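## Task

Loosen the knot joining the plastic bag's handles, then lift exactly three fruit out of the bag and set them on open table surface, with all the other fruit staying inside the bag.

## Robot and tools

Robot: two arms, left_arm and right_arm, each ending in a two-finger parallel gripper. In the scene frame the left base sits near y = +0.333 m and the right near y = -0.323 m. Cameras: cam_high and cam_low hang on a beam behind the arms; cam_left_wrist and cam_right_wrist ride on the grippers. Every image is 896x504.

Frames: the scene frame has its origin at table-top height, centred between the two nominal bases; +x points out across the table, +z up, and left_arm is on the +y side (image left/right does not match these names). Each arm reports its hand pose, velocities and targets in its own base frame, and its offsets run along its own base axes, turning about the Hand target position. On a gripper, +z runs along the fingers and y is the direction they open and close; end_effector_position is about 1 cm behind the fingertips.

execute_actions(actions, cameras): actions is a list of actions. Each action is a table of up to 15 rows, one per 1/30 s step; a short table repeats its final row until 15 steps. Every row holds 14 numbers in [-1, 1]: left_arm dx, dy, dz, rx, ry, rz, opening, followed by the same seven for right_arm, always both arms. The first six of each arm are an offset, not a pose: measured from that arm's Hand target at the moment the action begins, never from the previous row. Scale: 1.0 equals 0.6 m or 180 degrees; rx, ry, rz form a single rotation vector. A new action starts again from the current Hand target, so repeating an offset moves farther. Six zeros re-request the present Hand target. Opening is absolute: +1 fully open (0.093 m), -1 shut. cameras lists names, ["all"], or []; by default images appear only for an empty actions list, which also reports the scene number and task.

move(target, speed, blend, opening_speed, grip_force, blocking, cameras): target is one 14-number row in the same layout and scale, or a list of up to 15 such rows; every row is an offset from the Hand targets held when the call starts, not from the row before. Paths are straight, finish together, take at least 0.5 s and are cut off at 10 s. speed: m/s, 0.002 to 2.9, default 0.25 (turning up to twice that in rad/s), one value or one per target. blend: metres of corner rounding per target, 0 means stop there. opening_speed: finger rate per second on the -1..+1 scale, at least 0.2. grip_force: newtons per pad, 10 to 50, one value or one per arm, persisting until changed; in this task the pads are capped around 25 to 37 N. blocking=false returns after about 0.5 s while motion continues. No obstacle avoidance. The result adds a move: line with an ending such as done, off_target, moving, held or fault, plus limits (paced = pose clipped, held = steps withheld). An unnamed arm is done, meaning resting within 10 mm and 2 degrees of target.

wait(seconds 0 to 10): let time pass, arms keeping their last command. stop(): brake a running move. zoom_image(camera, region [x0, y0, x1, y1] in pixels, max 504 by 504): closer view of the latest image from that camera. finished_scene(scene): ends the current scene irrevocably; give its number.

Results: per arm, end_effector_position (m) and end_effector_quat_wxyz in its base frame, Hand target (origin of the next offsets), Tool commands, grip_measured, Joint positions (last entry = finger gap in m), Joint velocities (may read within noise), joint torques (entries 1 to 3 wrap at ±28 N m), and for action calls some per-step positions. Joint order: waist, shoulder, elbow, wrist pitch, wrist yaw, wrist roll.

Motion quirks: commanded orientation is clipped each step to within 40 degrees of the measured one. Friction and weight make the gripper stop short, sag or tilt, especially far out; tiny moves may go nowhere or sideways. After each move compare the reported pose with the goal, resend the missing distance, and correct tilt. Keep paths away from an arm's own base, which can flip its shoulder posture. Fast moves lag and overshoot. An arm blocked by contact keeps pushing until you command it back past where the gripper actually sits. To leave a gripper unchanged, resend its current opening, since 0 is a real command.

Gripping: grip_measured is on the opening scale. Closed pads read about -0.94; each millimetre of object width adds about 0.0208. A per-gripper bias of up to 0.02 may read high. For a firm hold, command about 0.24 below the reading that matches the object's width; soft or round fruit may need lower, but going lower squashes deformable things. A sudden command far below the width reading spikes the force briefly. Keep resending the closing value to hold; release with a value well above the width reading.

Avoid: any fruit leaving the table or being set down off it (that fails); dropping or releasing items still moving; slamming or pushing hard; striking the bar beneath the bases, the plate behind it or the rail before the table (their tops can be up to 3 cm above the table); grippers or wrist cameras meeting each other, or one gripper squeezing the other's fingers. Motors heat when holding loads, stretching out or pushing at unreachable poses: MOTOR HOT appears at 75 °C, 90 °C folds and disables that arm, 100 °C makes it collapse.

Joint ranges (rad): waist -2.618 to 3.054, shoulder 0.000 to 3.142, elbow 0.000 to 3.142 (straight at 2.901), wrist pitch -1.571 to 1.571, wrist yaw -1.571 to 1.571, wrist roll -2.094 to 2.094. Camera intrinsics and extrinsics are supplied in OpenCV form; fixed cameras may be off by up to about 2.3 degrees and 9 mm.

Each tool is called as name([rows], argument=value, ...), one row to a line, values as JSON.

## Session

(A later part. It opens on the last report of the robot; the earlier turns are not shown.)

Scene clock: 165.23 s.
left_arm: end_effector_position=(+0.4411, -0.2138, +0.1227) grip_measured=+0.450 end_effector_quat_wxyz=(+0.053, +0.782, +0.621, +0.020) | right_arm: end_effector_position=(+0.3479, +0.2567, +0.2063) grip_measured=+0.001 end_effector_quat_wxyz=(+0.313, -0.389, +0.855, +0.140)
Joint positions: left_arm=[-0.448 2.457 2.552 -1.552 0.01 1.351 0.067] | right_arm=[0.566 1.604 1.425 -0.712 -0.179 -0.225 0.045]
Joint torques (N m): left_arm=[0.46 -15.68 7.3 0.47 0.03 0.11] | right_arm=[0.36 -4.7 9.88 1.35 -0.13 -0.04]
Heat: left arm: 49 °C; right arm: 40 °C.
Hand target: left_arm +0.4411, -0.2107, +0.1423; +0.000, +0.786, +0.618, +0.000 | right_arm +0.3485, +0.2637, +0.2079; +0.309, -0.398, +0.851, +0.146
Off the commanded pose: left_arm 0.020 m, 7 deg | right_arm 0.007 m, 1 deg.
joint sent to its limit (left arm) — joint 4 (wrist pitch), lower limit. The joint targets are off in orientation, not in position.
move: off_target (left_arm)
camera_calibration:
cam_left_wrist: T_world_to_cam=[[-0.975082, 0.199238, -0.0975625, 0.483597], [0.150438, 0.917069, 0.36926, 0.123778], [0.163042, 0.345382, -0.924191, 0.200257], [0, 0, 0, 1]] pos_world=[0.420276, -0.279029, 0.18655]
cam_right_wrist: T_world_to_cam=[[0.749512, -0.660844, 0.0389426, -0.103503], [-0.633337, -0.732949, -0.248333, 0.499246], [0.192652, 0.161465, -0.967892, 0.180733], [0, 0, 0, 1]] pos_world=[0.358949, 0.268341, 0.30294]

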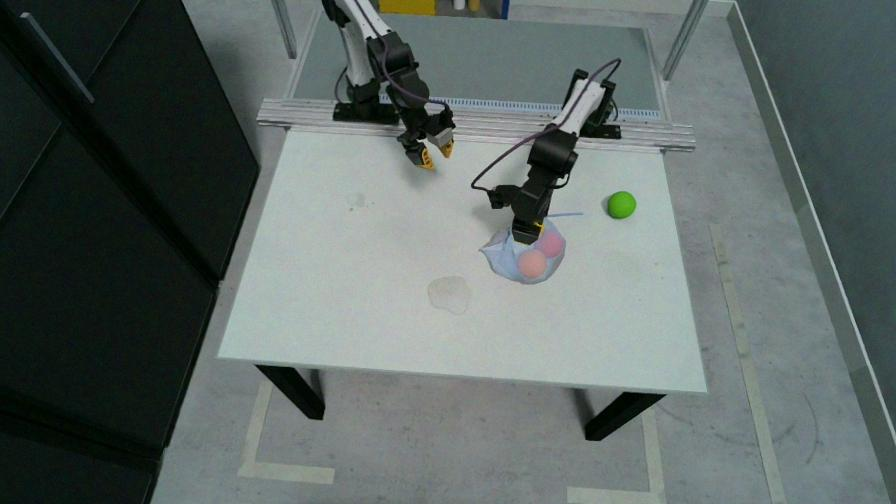

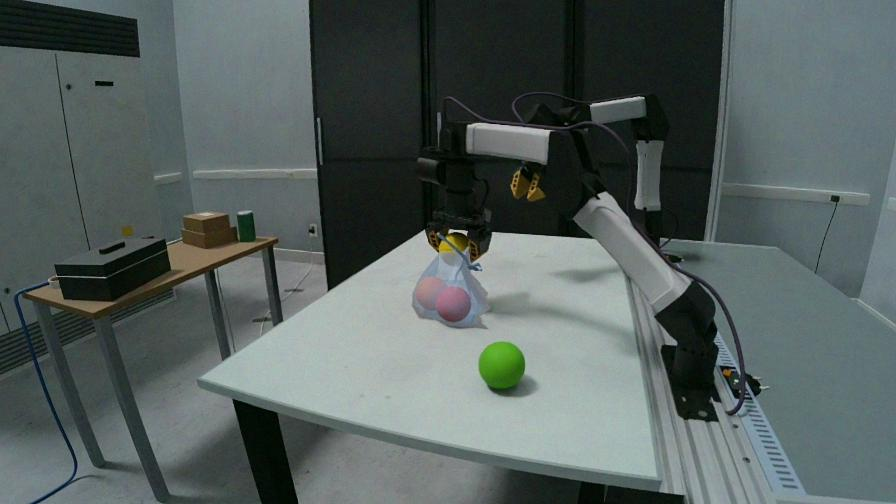

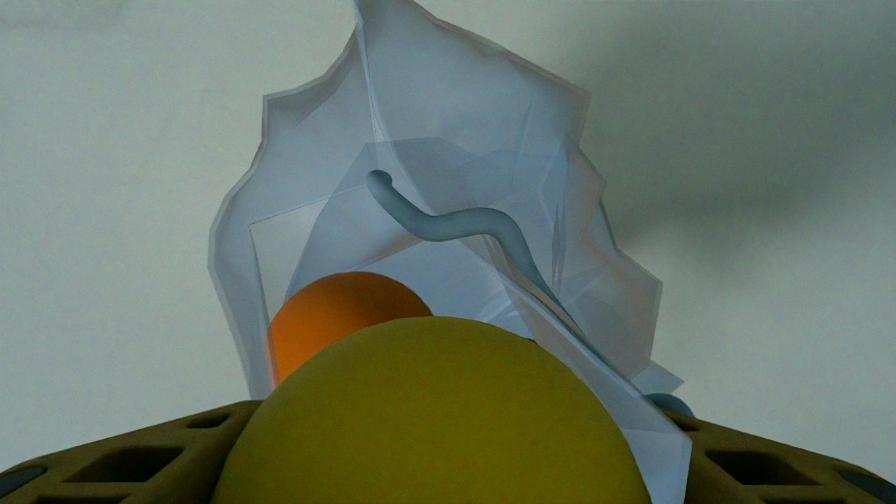

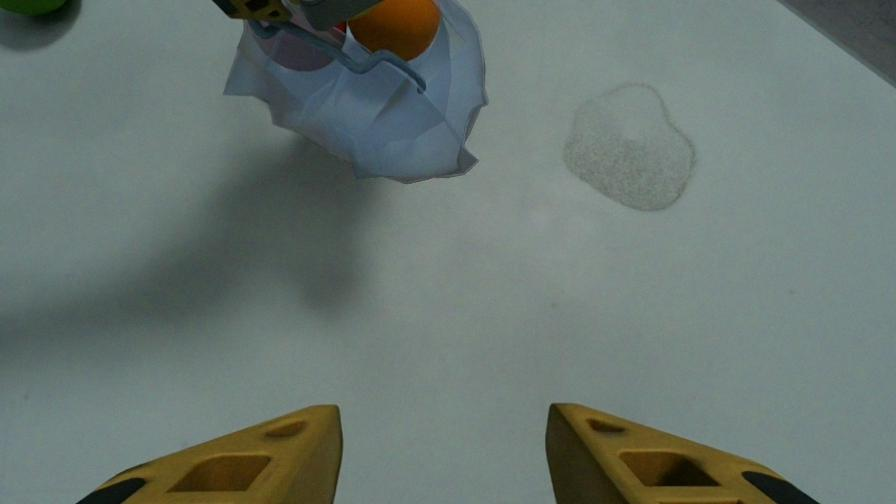

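move([
  [0.17,-0.06,0,0,0,0,0.1,0,0,0,0,0,0,0],
  [0.21,-0.07,-0.16,0,0,0,0.1,0,0,0,0,0,0,0],
], speed=0.08, blend=0.02, cameras=["all"])

Scene clock: 169.23 s.
left_arm: end_effector_position=(+0.5596, -0.2518, +0.0500) grip_measured=+0.450 end_effector_quat_wxyz=(+0.194, +0.764, +0.609, +0.094) | right_arm: end_effector_position=(+0.3479, +0.2567, +0.2063) grip_measured=+0.001 end_effector_quat_wxyz=(+0.313, -0.389, +0.855, +0.140)
Joint positions: left_arm=[-0.42 2.804 2.842 -1.174 0.01 1.373 0.067] | right_arm=[0.566 1.604 1.425 -0.712 -0.179 -0.225 0.045]
Joint torques (N m): left_arm=[0.43 -13.45 8.55 1.43 0.03 0.1] | right_arm=[0.47 -4.63 9.94 1.34 -0.13 -0.02]
Heat: left arm: 50 °C; right arm: 41 °C.
Hand target: left_arm +0.5671, -0.2526, +0.0461; +0.000, +0.786, +0.618, +0.000 | right_arm +0.3485, +0.2638, +0.2080; +0.309, -0.398, +0.851, +0.146
Off the commanded pose: left_arm 0.008 m, 25 deg | right_arm 0.007 m, 1 deg.
elbow stopped short (left arm): the move would have taken joint 3 (elbow) straighter than the controller allows.
move: off_target (left_arm)
camera_calibration:
cam_left_wrist: T_world_to_cam=[[-0.90286, 0.16105, -0.398631, 0.564604], [0.0491235, 0.95976, 0.276491, 0.239747], [0.427119, 0.23005, -0.87444, -0.0523172], [0, 0, 0, 1]] pos_world=[0.520326, -0.308993, 0.113033]
cam_right_wrist: T_world_to_cam=[[0.749512, -0.660844, 0.0389426, -0.103503], [-0.633337, -0.732949, -0.248333, 0.499246], [0.192652, 0.161465, -0.967892, 0.180733], [0, 0, 0, 1]] pos_world=[0.358949, 0.268341, 0.30294]

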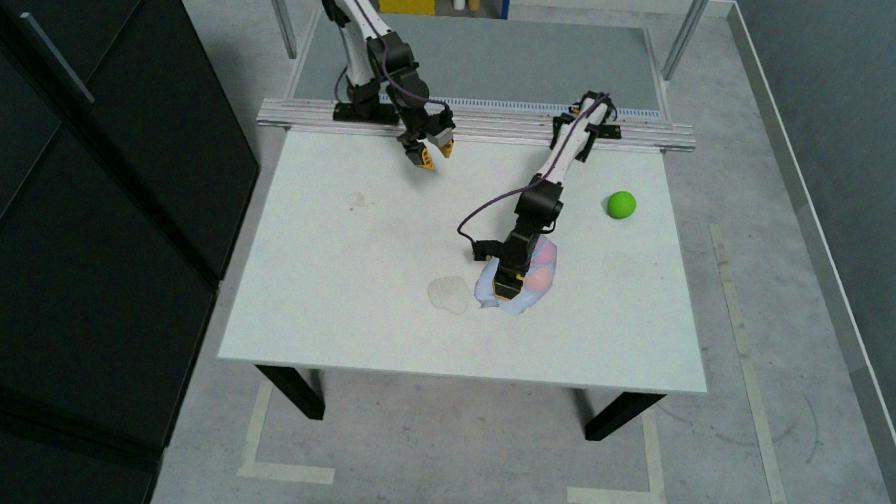

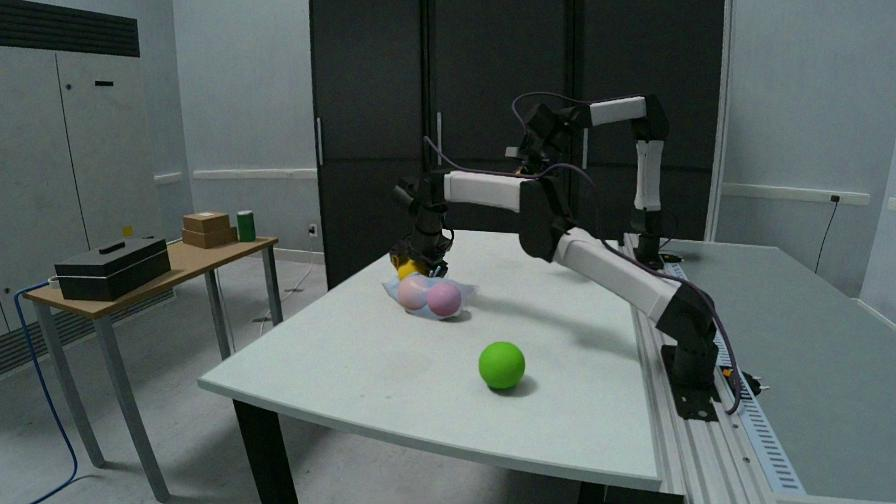

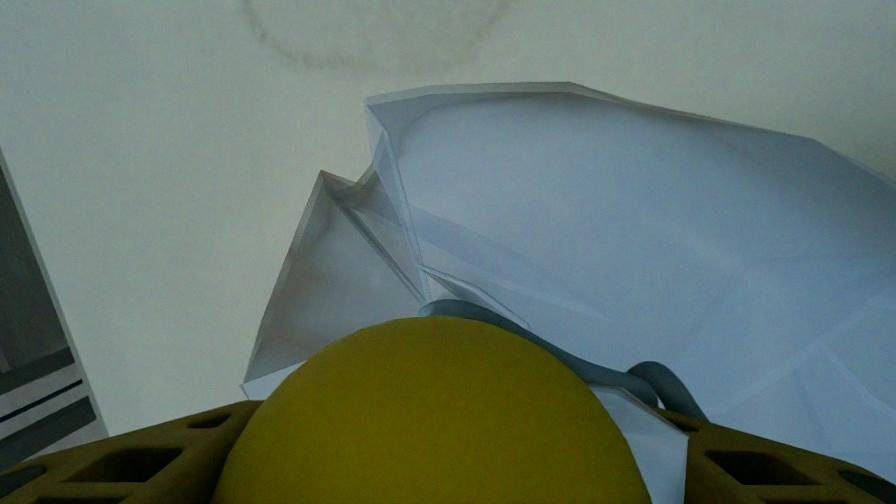

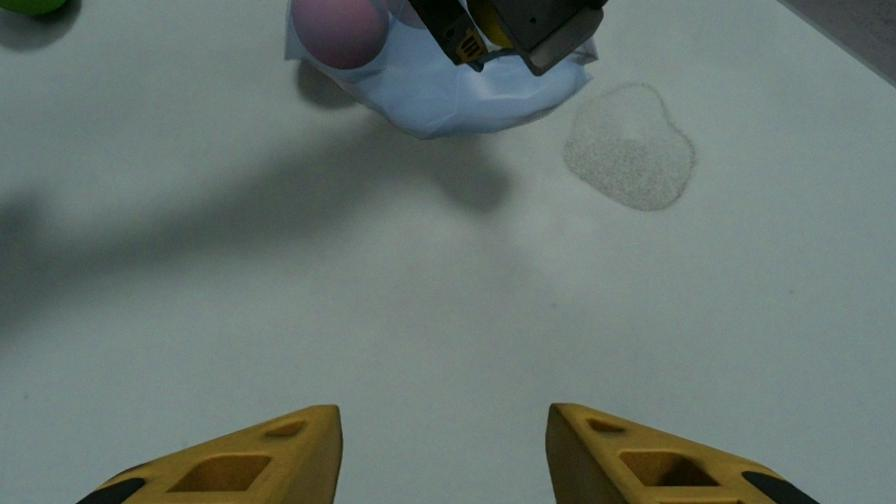

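move([
  [-0.005,0,-0.03,0,0,0,0.1,0,0,0,0,0,0,0],
], speed=0.05)

move([
  [0,0,0,0,0,0,0.72,0,0,0,0,0,0,0],
], opening_speed=0.25, cameras=["all"])

Scene clock: 174.47 s.
left_arm: end_effector_position=(+0.5605, -0.2522, +0.0428) grip_measured=+0.450 end_effector_quat_wxyz=(+0.191, +0.764, +0.609, +0.093) | right_arm: end_effector_position=(+0.3479, +0.2567, +0.2063) grip_measured=+0.001 end_effector_quat_wxyz=(+0.313, -0.389, +0.855, +0.140)
Joint positions: left_arm=[-0.42 2.82 2.846 -1.168 0.01 1.373 0.067] | right_arm=[0.566 1.604 1.425 -0.712 -0.179 -0.225 0.045]
Joint torques (N m): left_arm=[0.31 -12.49 8.23 1.33 0.02 0.1] | right_arm=[0.31 -4.75 9.88 1.35 -0.12 -0.03]
Heat: left arm: 50 °C; right arm: 41 °C.
Hand target: left_arm +0.5642, -0.2527, +0.0282; +0.000, +0.786, +0.618, +0.000 | right_arm +0.3485, +0.2638, +0.2080; +0.309, -0.398, +0.851, +0.146
Off the commanded pose: left_arm 0.015 m, 25 deg | right_arm 0.007 m, 1 deg.
elbow stopped short (left arm): the move would have taken joint 3 (elbow) straighter than the controller allows.
move: off_target (left_arm)

Scene clock: 177.17 s.
left_arm: end_effector_position=(+0.5610, -0.2524, +0.0414) grip_measured=+0.718 end_effector_quat_wxyz=(+0.192, +0.764, +0.609, +0.093) | right_arm: end_effector_position=(+0.3479, +0.2567, +0.2063) grip_measured=+0.001 end_effector_quat_wxyz=(+0.313, -0.389, +0.855, +0.140)
Joint positions: left_arm=[-0.42 2.823 2.846 -1.164 0.01 1.373 0.08] | right_arm=[0.566 1.604 1.425 -0.712 -0.179 -0.225 0.045]
Joint torques (N m): left_arm=[0.16 -12.64 8.24 1.3 0.02 0.09] | right_arm=[0.38 -4.68 9.89 1.34 -0.13 -0.02]
Heat: left arm: 50 °C; right arm: 41 °C.
Hand target: left_arm +0.5642, -0.2527, +0.0282; +0.000, +0.786, +0.618, +0.000 | right_arm +0.3485, +0.2638, +0.2080; +0.309, -0.398, +0.851, +0.146
Off the commanded pose: left_arm 0.014 m, 25 deg | right_arm 0.007 m, 1 deg.
elbow stopped short (left arm): the move would have taken joint 3 (elbow) straighter than the controller allows.
move: off_target (left_arm)
camera_calibration:
cam_left_wrist: T_world_to_cam=[[-0.90453, 0.161722, -0.394553, 0.563474], [0.0502288, 0.959257, 0.278035, 0.241818], [0.423442, 0.231673, -0.875799, -0.0578389], [0, 0, 0, 1]] pos_world=[0.522025, -0.309693, 0.104431]
cam_right_wrist: T_world_to_cam=[[0.749512, -0.660844, 0.0389426, -0.103503], [-0.633337, -0.732949, -0.248333, 0.499246], [0.192652, 0.161465, -0.967892, 0.180733], [0, 0, 0, 1]] pos_world=[0.358949, 0.268341, 0.30294]

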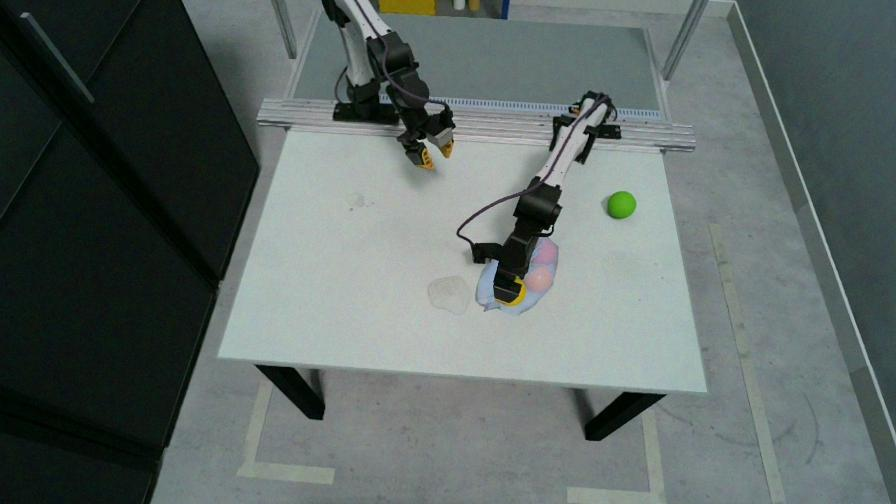

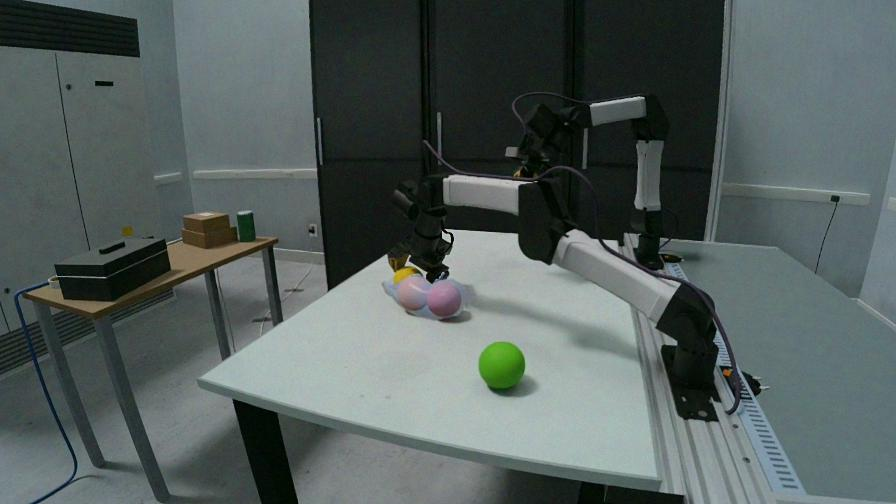

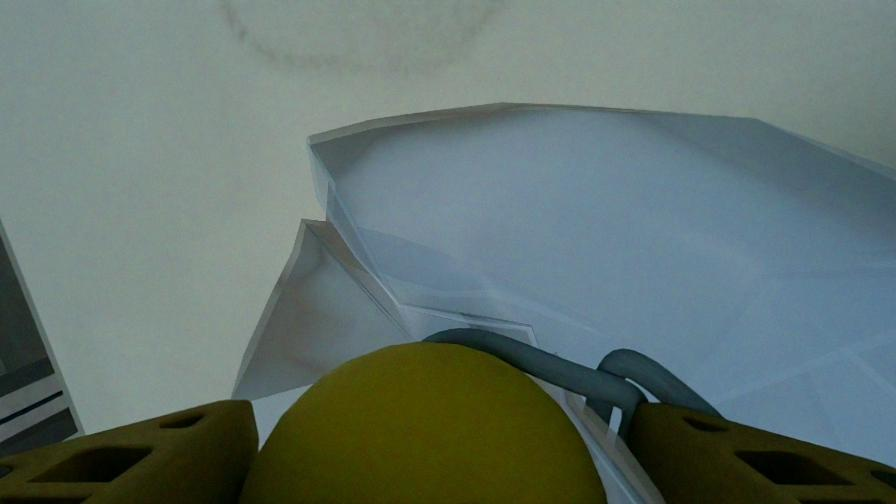

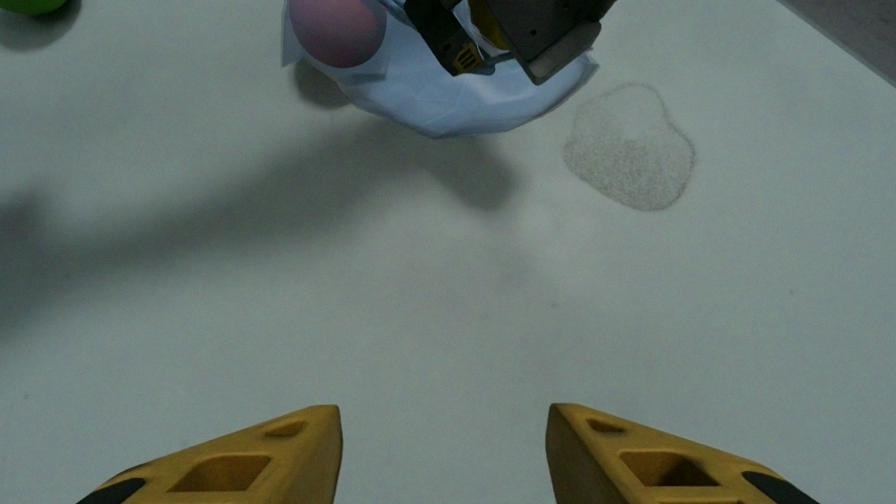

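move([
  [-0.005,0.01,0.06,0,0,0,1,0,0,0,0,0,0,0],
  [-0.10,0.0,0.25,0,0,0,1,0,0,0,0,0,0,0],
], speed=0.2, cameras=["cam_high","cam_left_wrist","cam_low"])

zoom_image(camera="cam_high", region=[450, 190, 610, 330])

Scene clock: 180.90 s.
left_arm: end_effector_position=(+0.5102, -0.2482, +0.1559) grip_measured=+1.000 end_effector_quat_wxyz=(+0.196, +0.767, +0.603, +0.093) | right_arm: end_effector_position=(+0.3479, +0.2567, +0.2063) grip_measured=+0.001 end_effector_quat_wxyz=(+0.313, -0.389, +0.855, +0.140)
Joint positions: left_arm=[-0.451 2.582 2.846 -1.397 0.006 1.357 0.093] | right_arm=[0.566 1.604 1.425 -0.712 -0.179 -0.225 0.045]
Joint torques (N m): left_arm=[-0.85 -16.47 7.73 1.07 -0.01 -0.14] | right_arm=[0.38 -4.72 9.87 1.34 -0.13 -0.02]
Heat: left arm: 53 °C; right arm: 41 °C.
Hand target: left_arm +0.5042, -0.2527, +0.1783; +0.001, +0.786, +0.618, +0.000 | right_arm +0.3485, +0.2638, +0.2080; +0.309, -0.398, +0.851, +0.146
Off the commanded pose: left_arm 0.024 m, 25 deg | right_arm 0.007 m, 1 deg.
elbow stopped short (left arm): the move would have taken joint 3 (elbow) straighter than the controller allows.
move: off_target (left_arm)
camera_calibration:
cam_left_wrist: T_world_to_cam=[[-0.899618, 0.172514, -0.401157, 0.563241], [0.0625769, 0.960104, 0.272552, 0.203241], [0.432171, 0.22009, -0.874522, 0.0554354], [0, 0, 0, 1]] pos_world=[0.470026, -0.3045, 0.219034]
Images, in order (width x height): cam_high 896x504, cam_low 896x504, cam_left_wrist 896x504.

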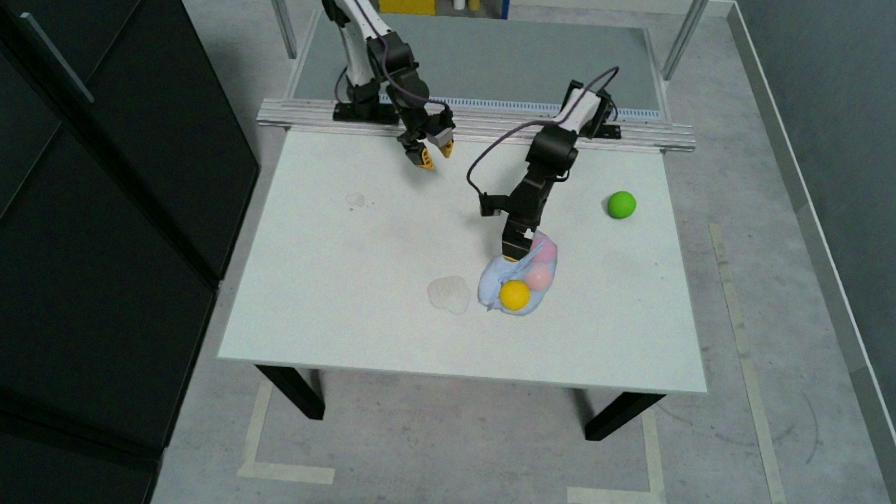

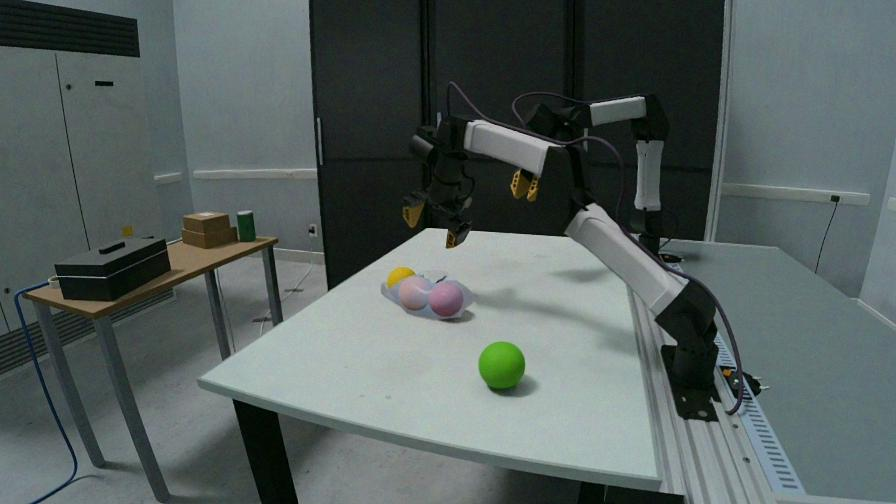

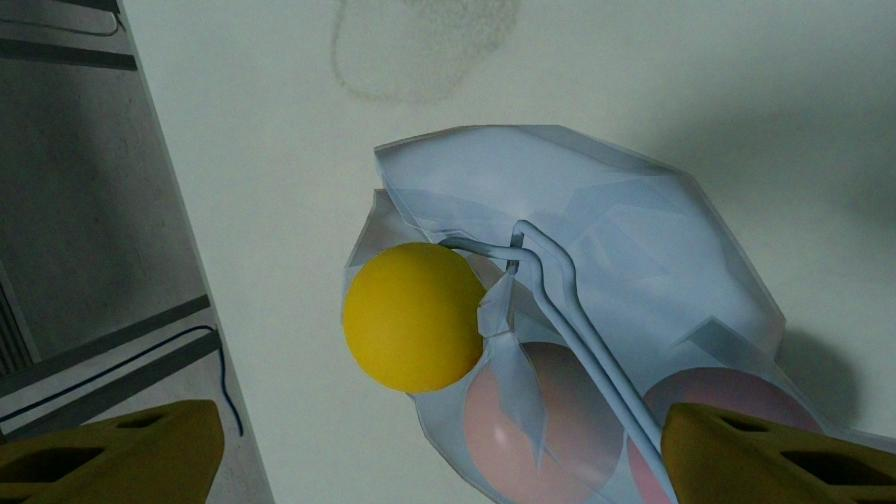

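Scaled by 3.150 from the camera's 896x504 image, which has a finer 1280x720 frame.

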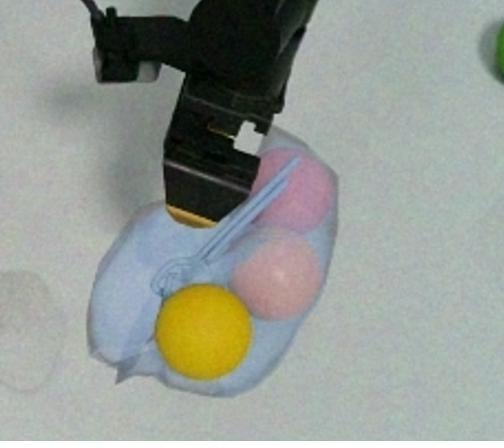

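move([
  [0.118,0.041,-0.06,0,0,-0.11,1,0,0,0,0,0,0,0],
  [0.118,0.041,-0.25,0,0,-0.11,1,0,0,0,0,0,0,0],
], speed=[0.15,0.08], cameras=["all"])

Scene clock: 188.77 s.
left_arm: end_effector_position=(+0.5943, -0.2361, +0.1037) grip_measured=+1.000 end_effector_quat_wxyz=(+0.235, +0.838, +0.455, +0.187) | right_arm: end_effector_position=(+0.3479, +0.2567, +0.2063) grip_measured=+0.001 end_effector_quat_wxyz=(+0.313, -0.389, +0.855, +0.140)
Joint positions: left_arm=[-0.374 2.751 2.867 -1.077 0.016 1.769 0.093] | right_arm=[0.566 1.604 1.425 -0.712 -0.179 -0.225 0.045]
Joint torques (N m): left_arm=[0.03 -8.84 3.62 0.84 -0.04 0.04] | right_arm=[0.42 -4.75 9.92 1.34 -0.12 -0.03]
Heat: left arm: 53 °C; right arm: 41 °C.
Hand target: left_arm +0.5750, -0.2280, +0.0282; +0.000, +0.880, +0.474, +0.000 | right_arm +0.3485, +0.2638, +0.2080; +0.309, -0.398, +0.851, +0.146
Off the commanded pose: left_arm 0.078 m, 35 deg | right_arm 0.007 m, 1 deg.
elbow stopped short (left arm): the move would have taken joint 3 (elbow) straighter than the controller allows.
elbow read too straight (left arm): the controller reads joint 3 (elbow) straighter than it allows; while it does, the hand can move without a command.
move: off_target (left_arm)
camera_calibration:
cam_left_wrist: T_world_to_cam=[[-0.692514, 0.456142, -0.55889, 0.576037], [0.244937, 0.877375, 0.412577, 0.058176], [0.67855, 0.148823, -0.71932, -0.208576], [0, 0, 0, 1]] pos_world=[0.526193, -0.282756, 0.147907]
cam_right_wrist: T_world_to_cam=[[0.749512, -0.660844, 0.0389426, -0.103503], [-0.633337, -0.732949, -0.248333, 0.499246], [0.192652, 0.161465, -0.967892, 0.180733], [0, 0, 0, 1]] pos_world=[0.358949, 0.268341, 0.30294]

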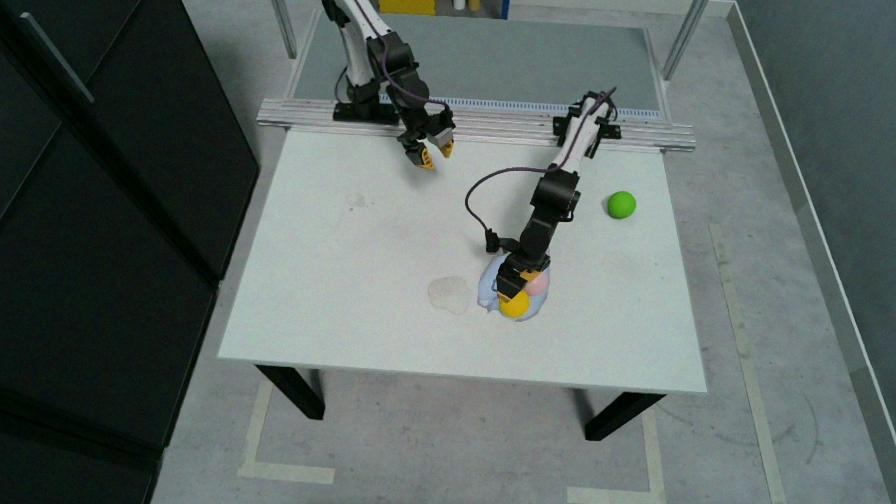

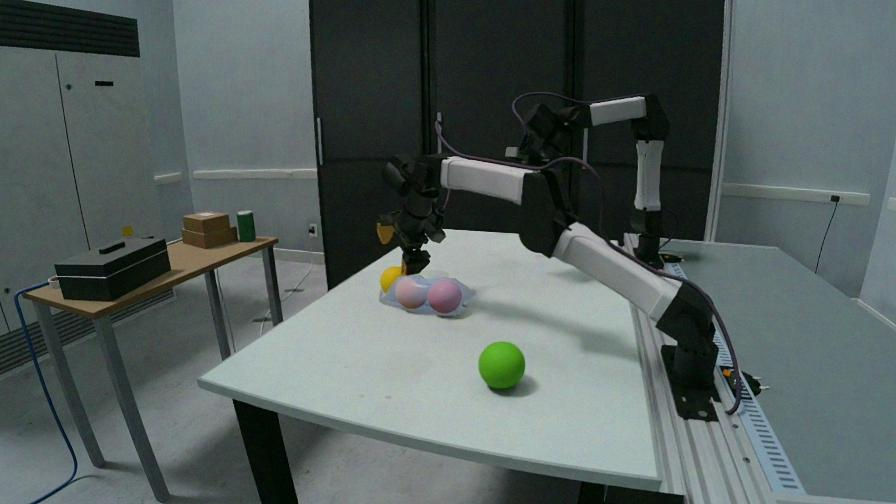

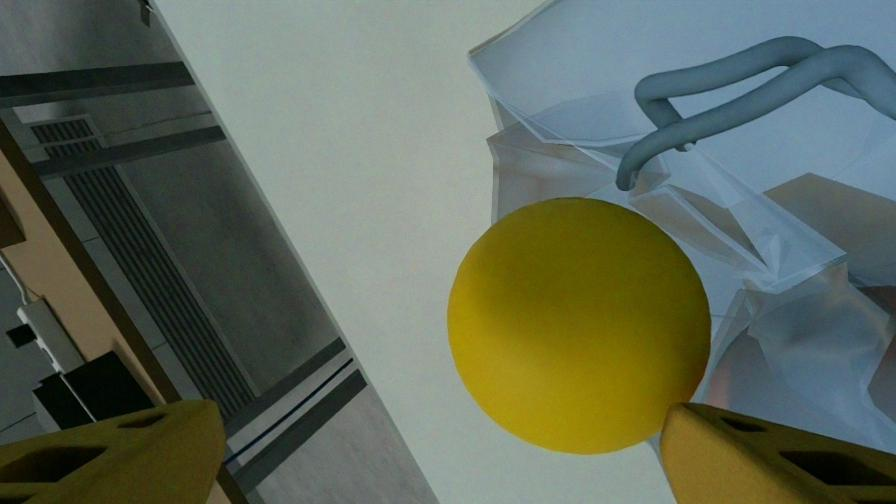

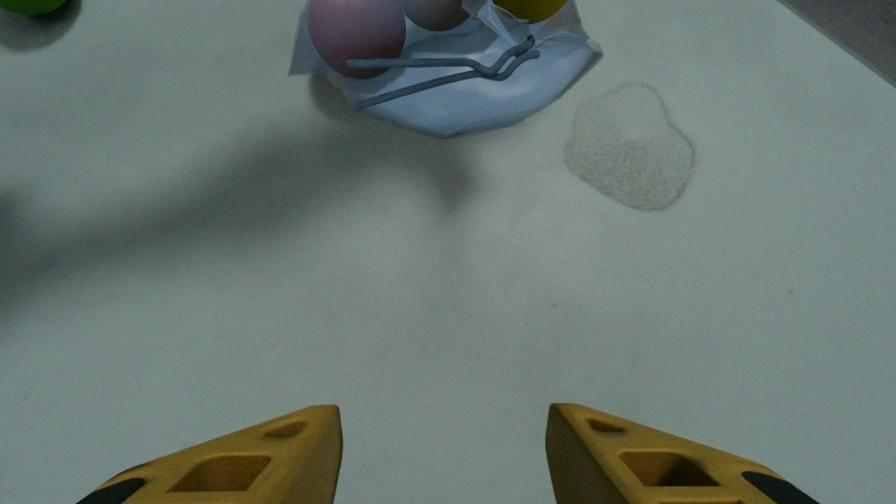

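move([
  [-0.02,-0.01,0.17,0,0,0,1,0,0,0,0,0,0,0],
  [-0.19,0.08,0.25,0,0,0.35,1,0,0,0,0,0,0,0],
  [-0.19,0.08,0.25,0,0,0.61,1,0,0,0,0,0,0,0],
], speed=0.25, blend=0.02, cameras=["cam_high","cam_left_wrist","cam_low"])

zoom_image(camera="cam_high", region=[450, 190, 610, 330])

Scene clock: 195.97 s.
left_arm: end_effector_position=(+0.4678, -0.1840, +0.1648) grip_measured=+1.000 end_effector_quat_wxyz=(+0.118, +0.126, +0.985, -0.026) | right_arm: end_effector_position=(+0.3479, +0.2567, +0.2063) grip_measured=+0.001 end_effector_quat_wxyz=(+0.313, -0.389, +0.855, +0.140)
Joint positions: left_arm=[-0.378 2.423 2.647 -1.552 -0.009 -0.121 0.093] | right_arm=[0.566 1.604 1.425 -0.712 -0.179 -0.225 0.045]
Joint torques (N m): left_arm=[0.68 -15.86 4.51 0.8 0.08 -0.11] | right_arm=[0.43 -4.79 9.91 1.35 -0.14 -0.06]
Heat: left arm: 55 °C; right arm: 41 °C.
Hand target: left_arm +0.4610, -0.1800, +0.1782; +0.000, +0.118, +0.993, +0.000 | right_arm +0.3485, +0.2638, +0.2080; +0.309, -0.398, +0.851, +0.146
Off the commanded pose: left_arm 0.016 m, 14 deg | right_arm 0.007 m, 1 deg.
elbow stopped short (left arm): the move would have taken joint 3 (elbow) straighter than the controller allows.
joint sent to its limit (left arm) — joint 4 (wrist pitch), lower limit. The joint targets are off in orientation, not in position.
move: off_target (left_arm)
camera_calibration:
cam_left_wrist: T_world_to_cam=[[-0.232954, -0.971801, 0.0365395, -0.0769477], [-0.955955, 0.235731, 0.174872, 0.501081], [-0.178554, 0.00580692, -0.983913, 0.331793], [0, 0, 0, 1]] pos_world=[0.520329, -0.194825, 0.241642]
Images, in order (width x height): cam_high 896x504, cam_low 896x504, cam_left_wrist 896x504.

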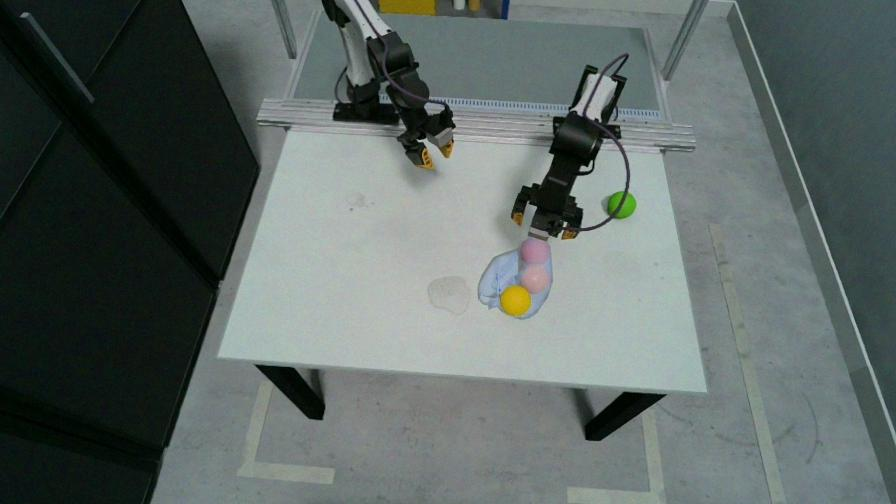

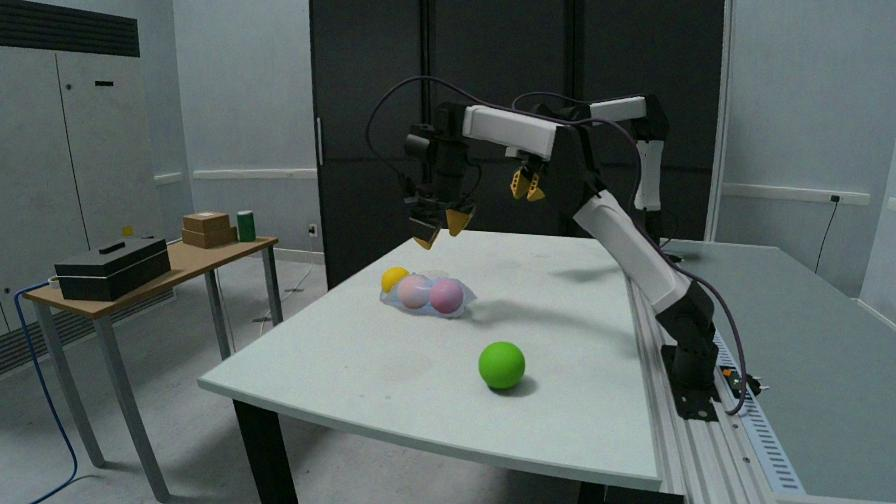

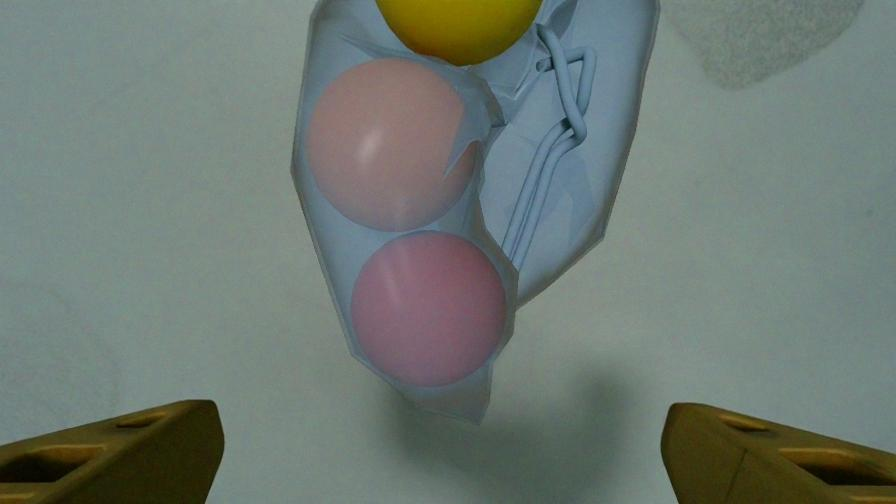

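Scaled by 3.150 from the camera's 896x504 image, which has a finer 1280x720 frame.

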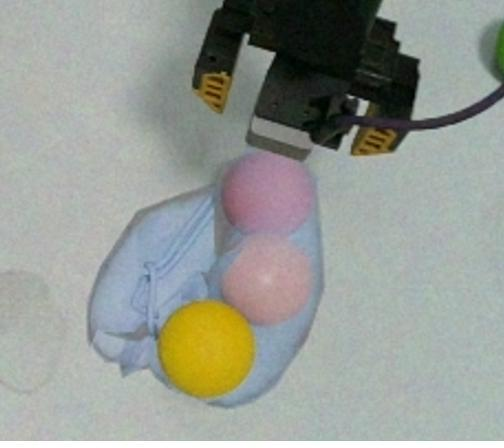

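move([
  [-0.008,0.003,-0.245,0,0,0,1,0,0,0,0,0,0,0],
], speed=0.12)

move([
  [0,0,0,0,0,0,0.1,0,0,0,0,0,0,0],
], opening_speed=0.6)

move([
  [-0.25,0.05,0.02,0,0,0,0.1,0,0,0,0,0,0,0],
], speed=0.06, cameras=["all"])

zoom_image(camera="cam_high", region=[450, 190, 610, 330])

Scene clock: 198.57 s.
left_arm: end_effector_position=(+0.4539, -0.1769, +0.0403) grip_measured=+1.000 end_effector_quat_wxyz=(+0.003, +0.125, +0.992, +0.004) | right_arm: end_effector_position=(+0.3479, +0.2567, +0.2063) grip_measured=+0.001 end_effector_quat_wxyz=(+0.313, -0.389, +0.855, +0.140)
Joint positions: left_arm=[-0.375 2.518 2.338 -1.387 -0.009 -0.124 0.093] | right_arm=[0.566 1.604 1.425 -0.712 -0.179 -0.225 0.045]
Joint torques (N m): left_arm=[0.35 -12.21 6.02 0.6 0.09 -0.11] | right_arm=[0.44 -4.64 9.94 1.35 -0.12 -0.04]
Heat: left arm: 55 °C; right arm: 41 °C.
Hand target: left_arm +0.4561, -0.1783, +0.0312; +0.000, +0.118, +0.993, +0.000 | right_arm +0.3485, +0.2638, +0.2080; +0.309, -0.398, +0.851, +0.146
Off the commanded pose: left_arm 0.010 m, 1 deg | right_arm 0.007 m, 1 deg.
move: done

Scene clock: 200.27 s.
left_arm: end_effector_position=(+0.4540, -0.1769, +0.0403) grip_measured=+0.444 end_effector_quat_wxyz=(+0.003, +0.125, +0.992, +0.004) | right_arm: end_effector_position=(+0.3479, +0.2567, +0.2063) grip_measured=+0.001 end_effector_quat_wxyz=(+0.313, -0.389, +0.855, +0.140)
Joint positions: left_arm=[-0.375 2.518 2.338 -1.386 -0.009 -0.124 0.067] | right_arm=[0.566 1.604 1.425 -0.712 -0.179 -0.225 0.045]
Joint torques (N m): left_arm=[0.36 -12.16 5.91 0.61 0.12 -0.11] | right_arm=[0.36 -4.74 9.89 1.37 -0.13 -0.03]
Heat: left arm: 55 °C; right arm: 42 °C.
Hand target: left_arm +0.4561, -0.1783, +0.0312; +0.001, +0.118, +0.993, +0.000 | right_arm +0.3485, +0.2638, +0.2080; +0.309, -0.398, +0.851, +0.146
Off the commanded pose: left_arm 0.009 m, 1 deg | right_arm 0.007 m, 1 deg.
move: done

Scene clock: 203.23 s.
left_arm: end_effector_position=(+0.3091, -0.1432, +0.0374) grip_measured=+0.444 end_effector_quat_wxyz=(-0.010, +0.119, +0.993, +0.008) | right_arm: end_effector_position=(+0.3479, +0.2567, +0.2063) grip_measured=+0.001 end_effector_quat_wxyz=(+0.313, -0.389, +0.855, +0.140)
Joint positions: left_arm=[-0.438 1.91 1.336 -1.02 -0.009 -0.2 0.067] | right_arm=[0.566 1.604 1.425 -0.712 -0.179 -0.225 0.045]
Joint torques (N m): left_arm=[-0.79 -11.34 4.3 0.51 0.1 -0.14] | right_arm=[0.43 -4.81 9.94 1.34 -0.13 -0.04]
Heat: left arm: 55 °C; right arm: 42 °C.
Hand target: left_arm +0.3061, -0.1482, +0.0432; +0.000, +0.118, +0.993, +0.000 | right_arm +0.3485, +0.2638, +0.2080; +0.309, -0.398, +0.851, +0.146
Off the commanded pose: left_arm 0.008 m, 1 deg | right_arm 0.007 m, 1 deg.
move: done
camera_calibration:
cam_left_wrist: T_world_to_cam=[[-0.211169, -0.977443, -0.0036288, -0.0757034], [-0.88552, 0.189735, 0.424094, 0.324357], [-0.413839, 0.0927687, -0.905611, 0.260123], [0, 0, 0, 1]] pos_world=[0.378888, -0.159669, 0.0977375]
cam_right_wrist: T_world_to_cam=[[0.749512, -0.660844, 0.0389426, -0.103503], [-0.633337, -0.732949, -0.248333, 0.499246], [0.192652, 0.161465, -0.967892, 0.180733], [0, 0, 0, 1]] pos_world=[0.358949, 0.268341, 0.30294]

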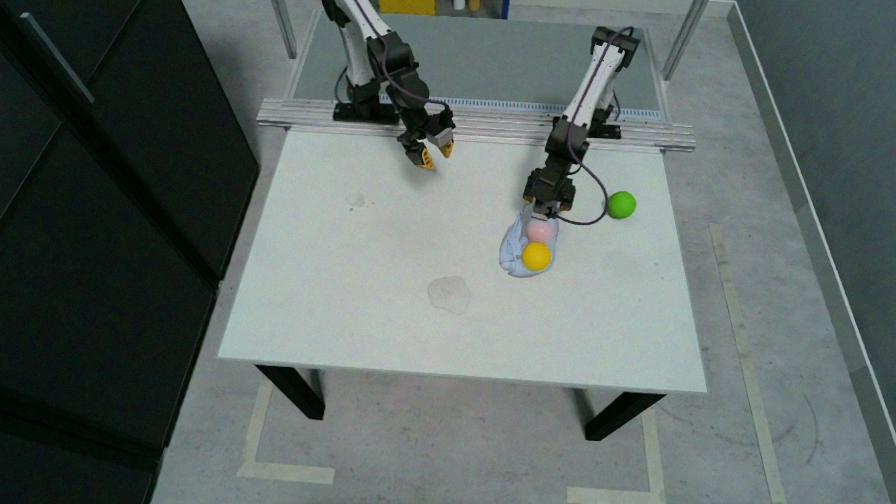

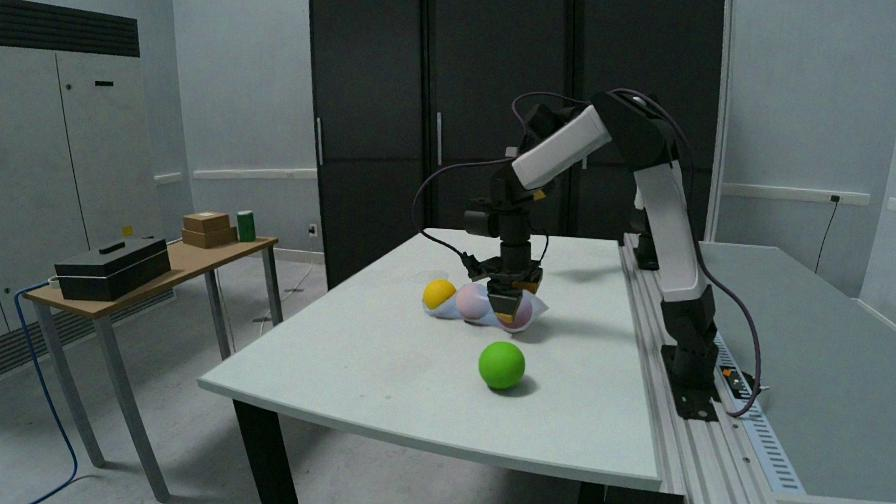

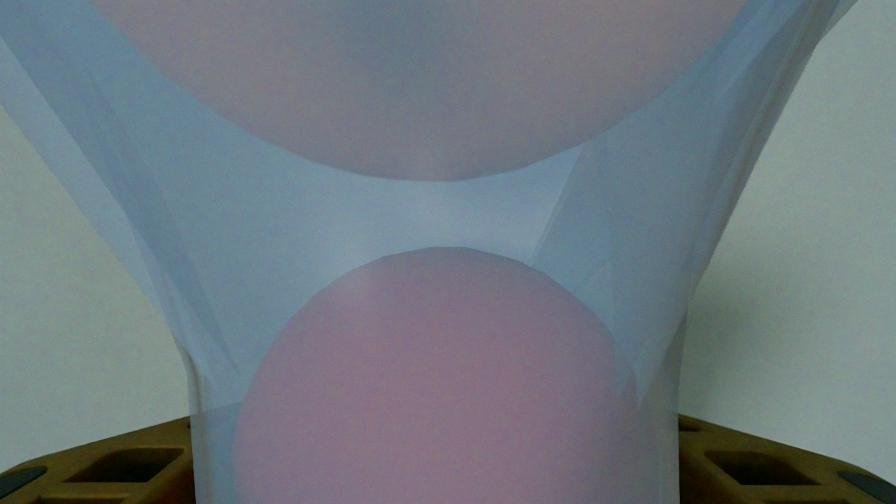

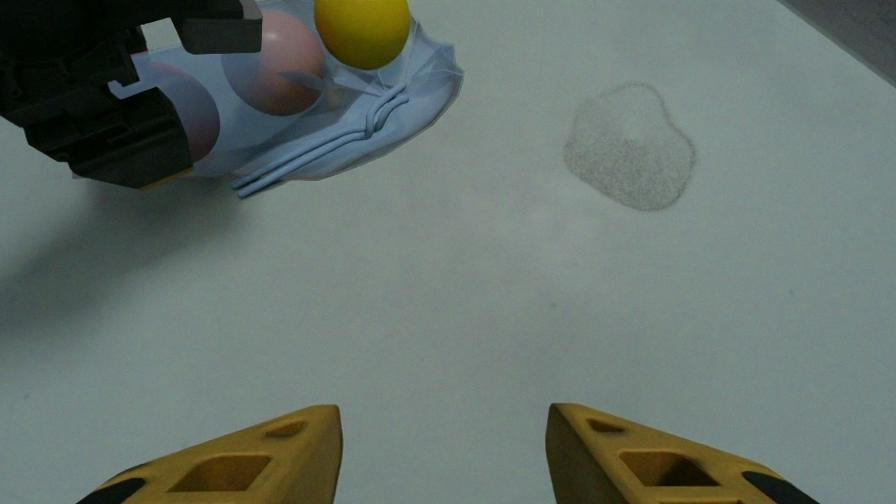

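Scaled by 3.150 from the camera's 896x504 image, which has a finer 1280x720 frame.

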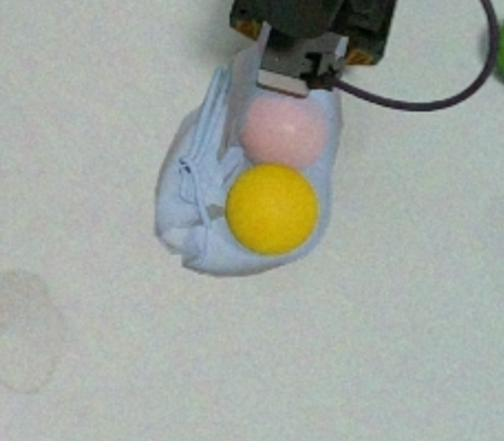

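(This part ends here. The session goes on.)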